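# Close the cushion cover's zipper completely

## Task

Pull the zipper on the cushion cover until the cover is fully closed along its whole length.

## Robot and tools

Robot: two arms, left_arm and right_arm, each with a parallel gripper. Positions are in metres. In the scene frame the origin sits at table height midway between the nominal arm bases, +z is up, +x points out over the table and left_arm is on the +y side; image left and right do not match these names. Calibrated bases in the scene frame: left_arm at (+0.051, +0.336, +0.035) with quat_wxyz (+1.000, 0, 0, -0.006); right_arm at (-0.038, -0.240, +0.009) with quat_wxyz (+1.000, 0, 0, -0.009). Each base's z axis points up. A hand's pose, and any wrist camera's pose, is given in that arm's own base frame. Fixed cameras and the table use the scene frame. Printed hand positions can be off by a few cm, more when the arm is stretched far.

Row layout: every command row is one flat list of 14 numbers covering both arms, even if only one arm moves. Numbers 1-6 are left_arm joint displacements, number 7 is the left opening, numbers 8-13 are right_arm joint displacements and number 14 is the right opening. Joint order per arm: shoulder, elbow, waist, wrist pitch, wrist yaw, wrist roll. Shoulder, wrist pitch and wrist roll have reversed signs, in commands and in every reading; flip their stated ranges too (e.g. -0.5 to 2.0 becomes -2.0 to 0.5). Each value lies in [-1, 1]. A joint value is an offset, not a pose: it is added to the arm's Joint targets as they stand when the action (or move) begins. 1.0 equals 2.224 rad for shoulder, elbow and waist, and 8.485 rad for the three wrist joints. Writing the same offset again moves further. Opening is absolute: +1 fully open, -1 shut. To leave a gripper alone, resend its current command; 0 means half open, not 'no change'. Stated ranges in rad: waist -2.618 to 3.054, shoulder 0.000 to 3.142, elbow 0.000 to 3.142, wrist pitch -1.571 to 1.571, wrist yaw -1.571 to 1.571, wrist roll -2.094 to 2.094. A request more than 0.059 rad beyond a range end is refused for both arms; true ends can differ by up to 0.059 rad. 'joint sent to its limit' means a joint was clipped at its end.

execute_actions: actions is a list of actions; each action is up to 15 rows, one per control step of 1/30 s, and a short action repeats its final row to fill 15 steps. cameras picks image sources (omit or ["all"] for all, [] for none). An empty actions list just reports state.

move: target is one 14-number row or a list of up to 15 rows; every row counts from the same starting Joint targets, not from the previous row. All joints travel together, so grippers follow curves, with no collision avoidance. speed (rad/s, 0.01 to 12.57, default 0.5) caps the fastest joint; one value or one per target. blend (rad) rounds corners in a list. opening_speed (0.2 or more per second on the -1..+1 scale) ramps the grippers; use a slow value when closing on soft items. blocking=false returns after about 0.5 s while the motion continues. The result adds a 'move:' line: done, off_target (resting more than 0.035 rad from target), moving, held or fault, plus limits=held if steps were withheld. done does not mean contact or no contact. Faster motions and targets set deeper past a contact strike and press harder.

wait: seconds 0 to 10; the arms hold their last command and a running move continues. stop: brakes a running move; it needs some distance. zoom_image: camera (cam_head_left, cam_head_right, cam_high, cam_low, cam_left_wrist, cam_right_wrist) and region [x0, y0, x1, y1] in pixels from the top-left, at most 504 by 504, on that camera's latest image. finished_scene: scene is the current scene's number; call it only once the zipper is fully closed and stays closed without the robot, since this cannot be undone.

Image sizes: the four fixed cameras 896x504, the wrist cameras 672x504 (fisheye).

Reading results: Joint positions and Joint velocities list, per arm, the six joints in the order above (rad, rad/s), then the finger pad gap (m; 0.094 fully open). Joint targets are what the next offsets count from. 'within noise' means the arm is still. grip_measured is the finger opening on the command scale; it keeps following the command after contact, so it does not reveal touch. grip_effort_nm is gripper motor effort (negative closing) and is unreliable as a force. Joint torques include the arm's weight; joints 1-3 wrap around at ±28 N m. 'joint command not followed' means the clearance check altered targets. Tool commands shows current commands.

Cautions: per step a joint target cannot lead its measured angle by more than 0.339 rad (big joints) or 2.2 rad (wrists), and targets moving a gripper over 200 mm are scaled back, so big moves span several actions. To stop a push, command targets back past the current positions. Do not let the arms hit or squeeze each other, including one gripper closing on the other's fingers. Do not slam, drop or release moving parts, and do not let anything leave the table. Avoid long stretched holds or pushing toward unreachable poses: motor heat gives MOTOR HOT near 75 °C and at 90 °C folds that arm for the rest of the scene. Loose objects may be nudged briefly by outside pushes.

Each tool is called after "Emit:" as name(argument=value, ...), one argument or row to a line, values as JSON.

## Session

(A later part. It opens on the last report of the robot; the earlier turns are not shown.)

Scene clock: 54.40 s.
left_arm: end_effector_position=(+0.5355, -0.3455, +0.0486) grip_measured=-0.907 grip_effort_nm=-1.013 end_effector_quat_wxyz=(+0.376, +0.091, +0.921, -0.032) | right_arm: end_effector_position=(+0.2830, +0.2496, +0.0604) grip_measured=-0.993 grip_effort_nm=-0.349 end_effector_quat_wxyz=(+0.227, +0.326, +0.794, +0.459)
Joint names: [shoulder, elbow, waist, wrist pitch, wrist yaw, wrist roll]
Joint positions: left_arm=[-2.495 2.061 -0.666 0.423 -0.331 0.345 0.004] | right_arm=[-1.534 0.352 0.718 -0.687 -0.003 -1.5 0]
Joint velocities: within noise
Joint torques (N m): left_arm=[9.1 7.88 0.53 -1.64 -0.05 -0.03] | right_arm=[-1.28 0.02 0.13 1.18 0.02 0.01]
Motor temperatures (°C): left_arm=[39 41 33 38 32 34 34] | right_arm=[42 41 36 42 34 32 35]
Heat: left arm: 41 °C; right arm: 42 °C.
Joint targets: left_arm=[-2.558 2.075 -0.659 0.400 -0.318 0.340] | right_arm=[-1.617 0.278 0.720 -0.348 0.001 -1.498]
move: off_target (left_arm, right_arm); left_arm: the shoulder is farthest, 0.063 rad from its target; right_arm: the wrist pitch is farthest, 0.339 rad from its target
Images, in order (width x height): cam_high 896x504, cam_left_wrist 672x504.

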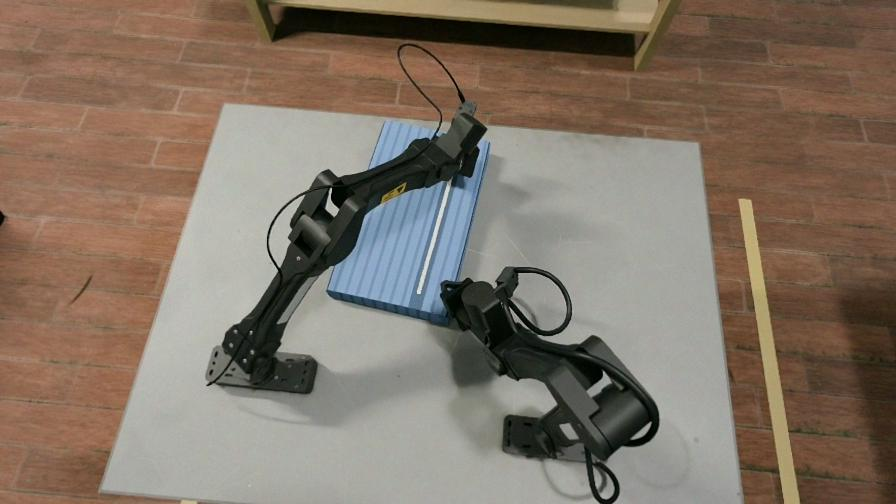

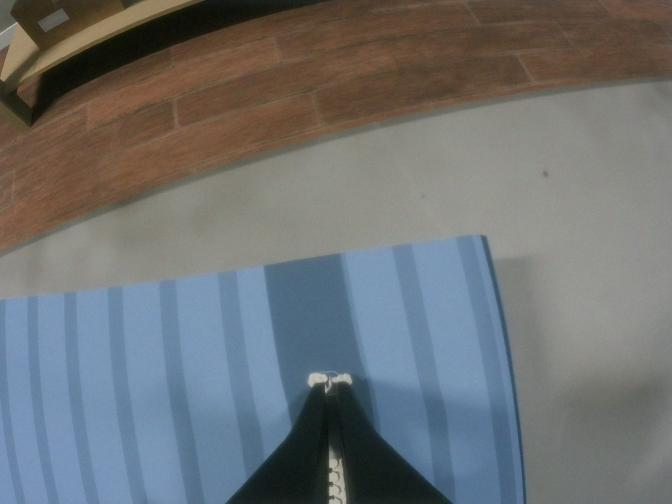

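Emit:
move(
  target=[-0.0300,0.0405,0.0045,0.003,0,-0.0015,-1,0,0,0,0,0,0,-1],
  speed=0.1,
  cameras=["cam_left_wrist","cam_high"],
)

Emit:
zoom_image(
  camera="cam_left_wrist",
  region=[220, 250, 440, 460],
)

Scene clock: 55.70 s.
left_arm: end_effector_position=(+0.5463, -0.3520, +0.0488) grip_measured=-0.907 grip_effort_nm=-1.013 end_effector_quat_wxyz=(+0.382, +0.094, +0.919, -0.032) | right_arm: end_effector_position=(+0.2832, +0.2498, +0.0587) grip_measured=-0.993 grip_effort_nm=-0.354 end_effector_quat_wxyz=(+0.226, +0.327, +0.795, +0.458)
Joint names: [shoulder, elbow, waist, wrist pitch, wrist yaw, wrist roll]
Joint positions: left_arm=[-2.55 2.154 -0.663 0.447 -0.331 0.332 0.004] | right_arm=[-1.542 0.352 0.718 -0.692 -0.003 -1.5 0]
Joint velocities: within noise
Joint torques (N m): left_arm=[8.49 7.68 1.22 -1.65 -0.03 -0.04] | right_arm=[-0.59 0.01 0.13 1.26 0 0.03]
Motor temperatures (°C): left_arm=[39 41 33 38 32 34 34] | right_arm=[42 40 36 42 34 32 35]
Heat: left arm: 41 °C; right arm: 42 °C.
Joint targets: left_arm=[-2.625 2.165 -0.649 0.425 -0.318 0.327] | right_arm=[-1.617 0.278 0.720 -0.348 0.001 -1.498]
move: off_target (left_arm, right_arm); left_arm: the shoulder is farthest, 0.075 rad from its target; right_arm: the wrist pitch is farthest, 0.344 rad from its target
Images, in order (width x height): cam_high 896x504, cam_left_wrist 672x504.

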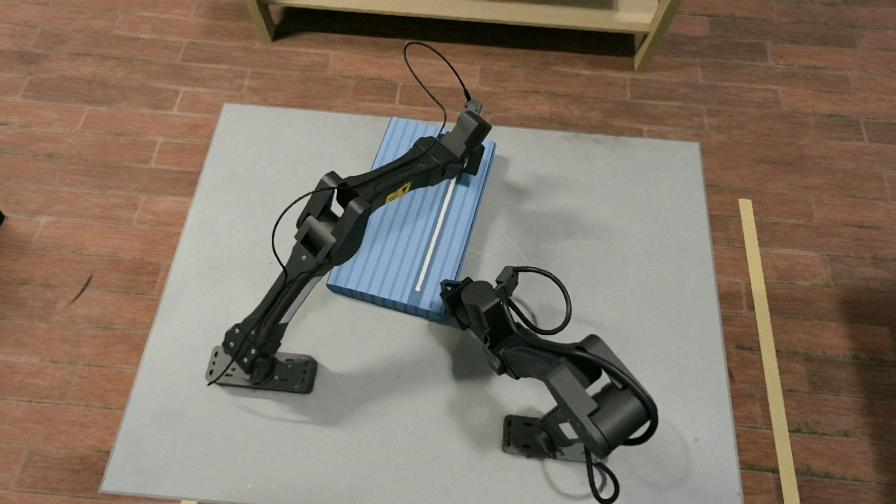

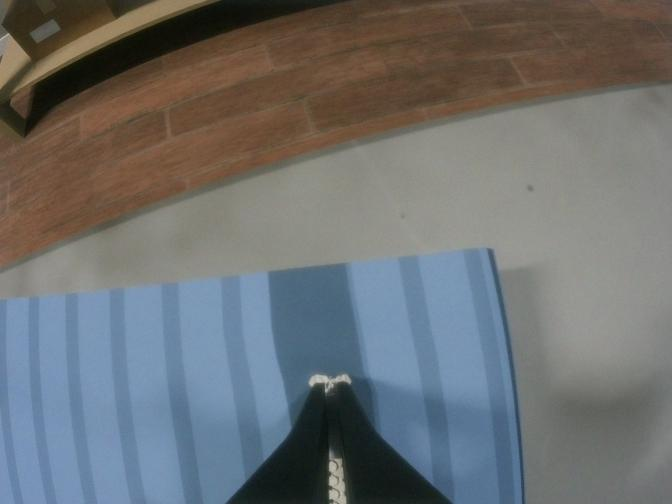

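Scaled by 2.291 from the camera's 672x504 image, which has a finer 960x720 frame.

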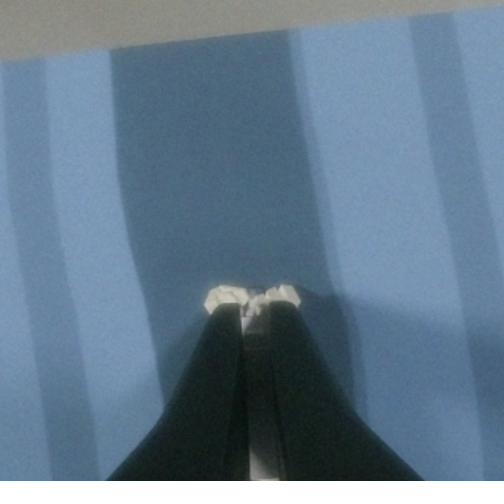

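Emit:
move(
  target=[0.015,-0.015,-0.004,0,0,0,-0.5,0,0,0,0,0,0,-1],
  opening_speed=0.5,
  cameras=["cam_left_wrist"],
)

Emit:
move(
  target=[0.05,0.02,0,0,0,0,0,0.12,0.06,0,0,0,0,-1],
  speed=0.3,
  cameras=["cam_left_wrist","cam_high","cam_low"],
)

Emit:
zoom_image(
  camera="cam_left_wrist",
  region=[220, 250, 440, 504],
)

Scene clock: 57.03 s.
left_arm: end_effector_position=(+0.5477, -0.3549, +0.0492) grip_measured=-0.503 grip_effort_nm=0.154 end_effector_quat_wxyz=(+0.387, +0.094, +0.916, -0.039) | right_arm: end_effector_position=(+0.2832, +0.2498, +0.0587) grip_measured=-0.993 grip_effort_nm=-0.349 end_effector_quat_wxyz=(+0.226, +0.327, +0.795, +0.458)
Joint names: [shoulder, elbow, waist, wrist pitch, wrist yaw, wrist roll]
Joint positions: left_arm=[-2.55 2.148 -0.663 0.425 -0.323 0.331 0.023] | right_arm=[-1.542 0.352 0.718 -0.692 -0.003 -1.5 0]
Joint velocities: within noise
Joint torques (N m): left_arm=[11.12 5.55 0.44 -1.43 -0.1 -0.03] | right_arm=[-0.53 -0.06 0.09 1.23 0 0.03]
Motor temperatures (°C): left_arm=[40 41 33 38 32 34 34] | right_arm=[42 40 36 42 34 32 35]
Heat: left arm: 41 °C; right arm: 42 °C.
Joint targets: left_arm=[-2.592 2.132 -0.658 0.425 -0.318 0.327] | right_arm=[-1.617 0.278 0.720 -0.348 0.001 -1.498]
move: off_target (left_arm, right_arm); left_arm: the shoulder is farthest, 0.042 rad from its target; right_arm: the wrist pitch is farthest, 0.344 rad from its target
Images, in order (width x height): cam_left_wrist 672x504.

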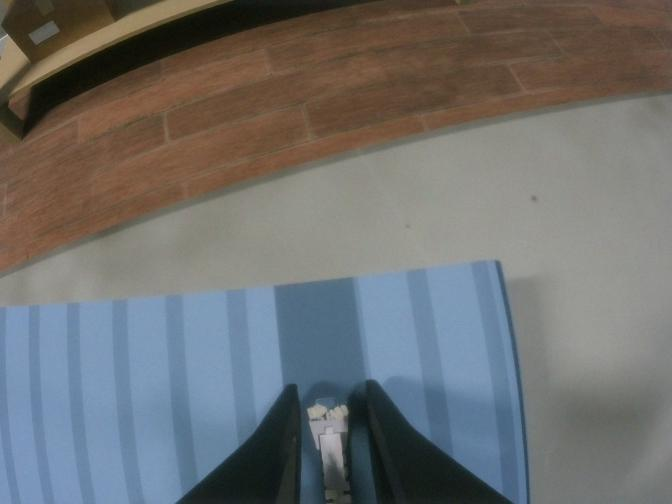

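Scene clock: 58.43 s.
left_arm: end_effector_position=(+0.5513, -0.3579, +0.0750) grip_measured=-0.003 grip_effort_nm=0.154 end_effector_quat_wxyz=(+0.405, +0.090, +0.909, -0.051) | right_arm: end_effector_position=(+0.2691, +0.2375, +0.0683) grip_measured=-0.993 grip_effort_nm=-0.339 end_effector_quat_wxyz=(+0.208, +0.335, +0.816, +0.422)
Joint names: [shoulder, elbow, waist, wrist pitch, wrist yaw, wrist roll]
Joint positions: left_arm=[-2.517 2.159 -0.663 0.422 -0.322 0.331 0.047] | right_arm=[-1.367 0.385 0.718 -0.392 -0.003 -1.5 0]
Joint velocities: within noise
Joint torques (N m): left_arm=[17.39 8.31 0.46 -1.46 -0.11 -0.03] | right_arm=[6.23 8.53 0.1 -1.51 0 0.02]
Motor temperatures (°C): left_arm=[41 41 33 38 32 33 33] | right_arm=[42 40 36 42 34 32 35]
Heat: left arm: 41 °C; right arm: 42 °C.
Joint targets: left_arm=[-2.480 2.176 -0.658 0.425 -0.318 0.327] | right_arm=[-1.350 0.412 0.720 -0.348 0.001 -1.498]
move: off_target (left_arm, right_arm); left_arm: the shoulder is farthest, 0.036 rad from its target; right_arm: the wrist pitch is farthest, 0.044 rad from its target
Images, in order (width x height): cam_high 896x504, cam_low 896x504, cam_left_wrist 672x504.

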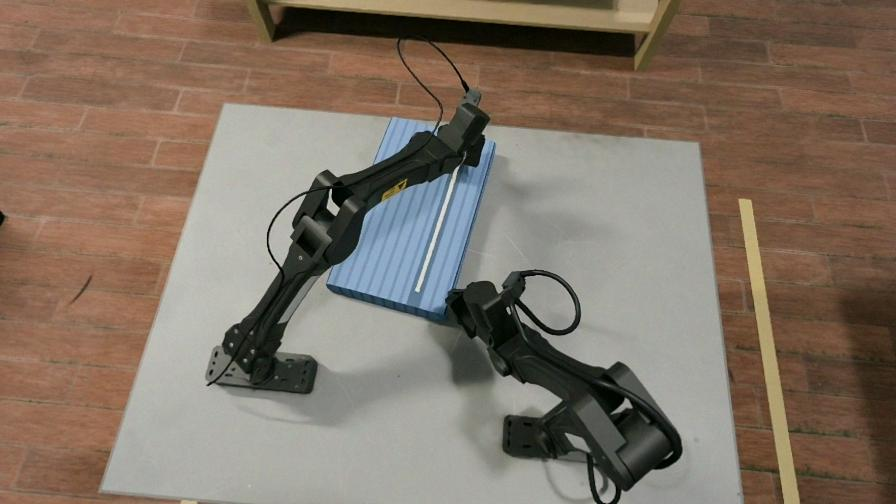

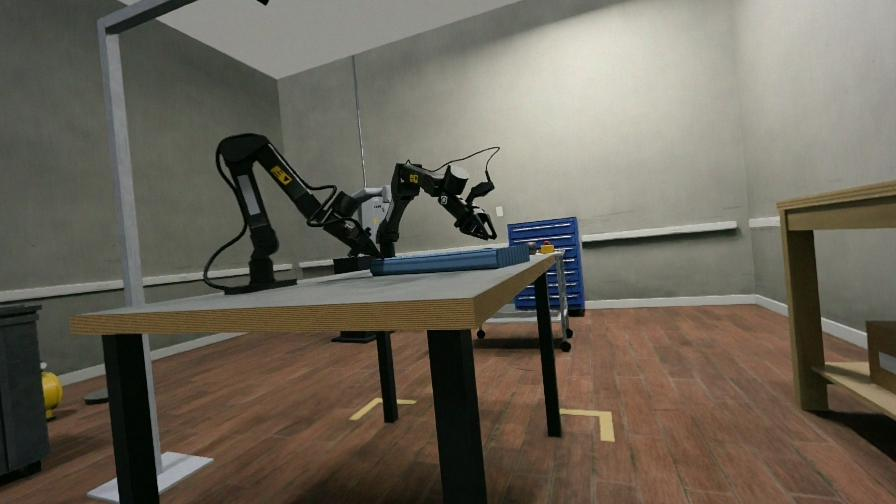

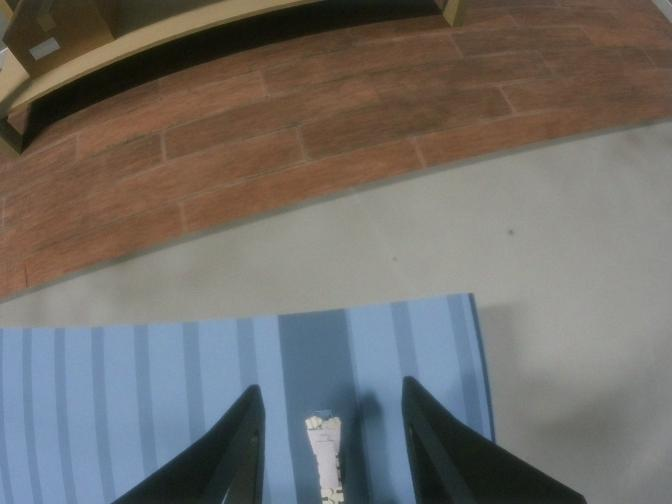

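Scaled by 1.984 from the camera's 672x504 image, which has a finer 960x720 frame.

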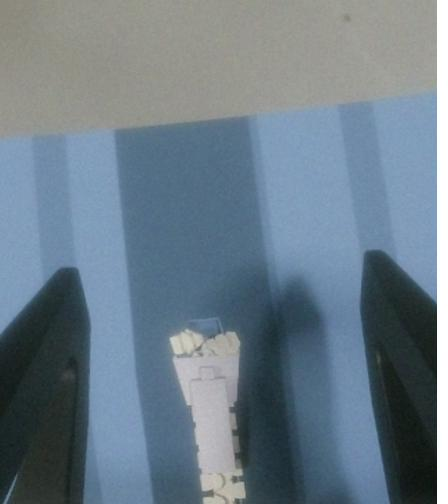

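Emit:
zoom_image(
  camera="cam_left_wrist",
  region=[290, 395, 360, 504],
)

Emit:
zoom_image(
  camera="cam_high",
  region=[430, 130, 500, 200],
)

Scaled by 4.624 from the camera's 672x504 image, which has a finer 960x720 frame.

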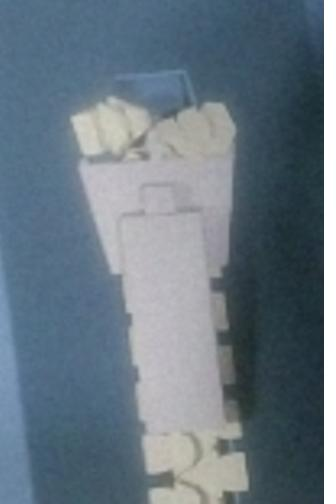

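Scaled by 7.200 from the camera's 896x504 image, which has a finer 1280x720 frame.

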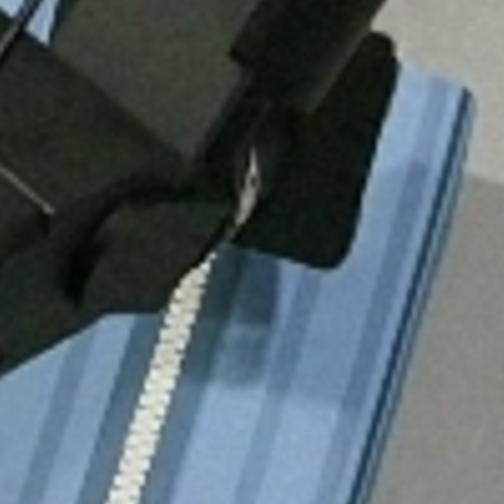

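Emit:
finished_scene(
  scene=1,
)

The scene is finished: the task was done.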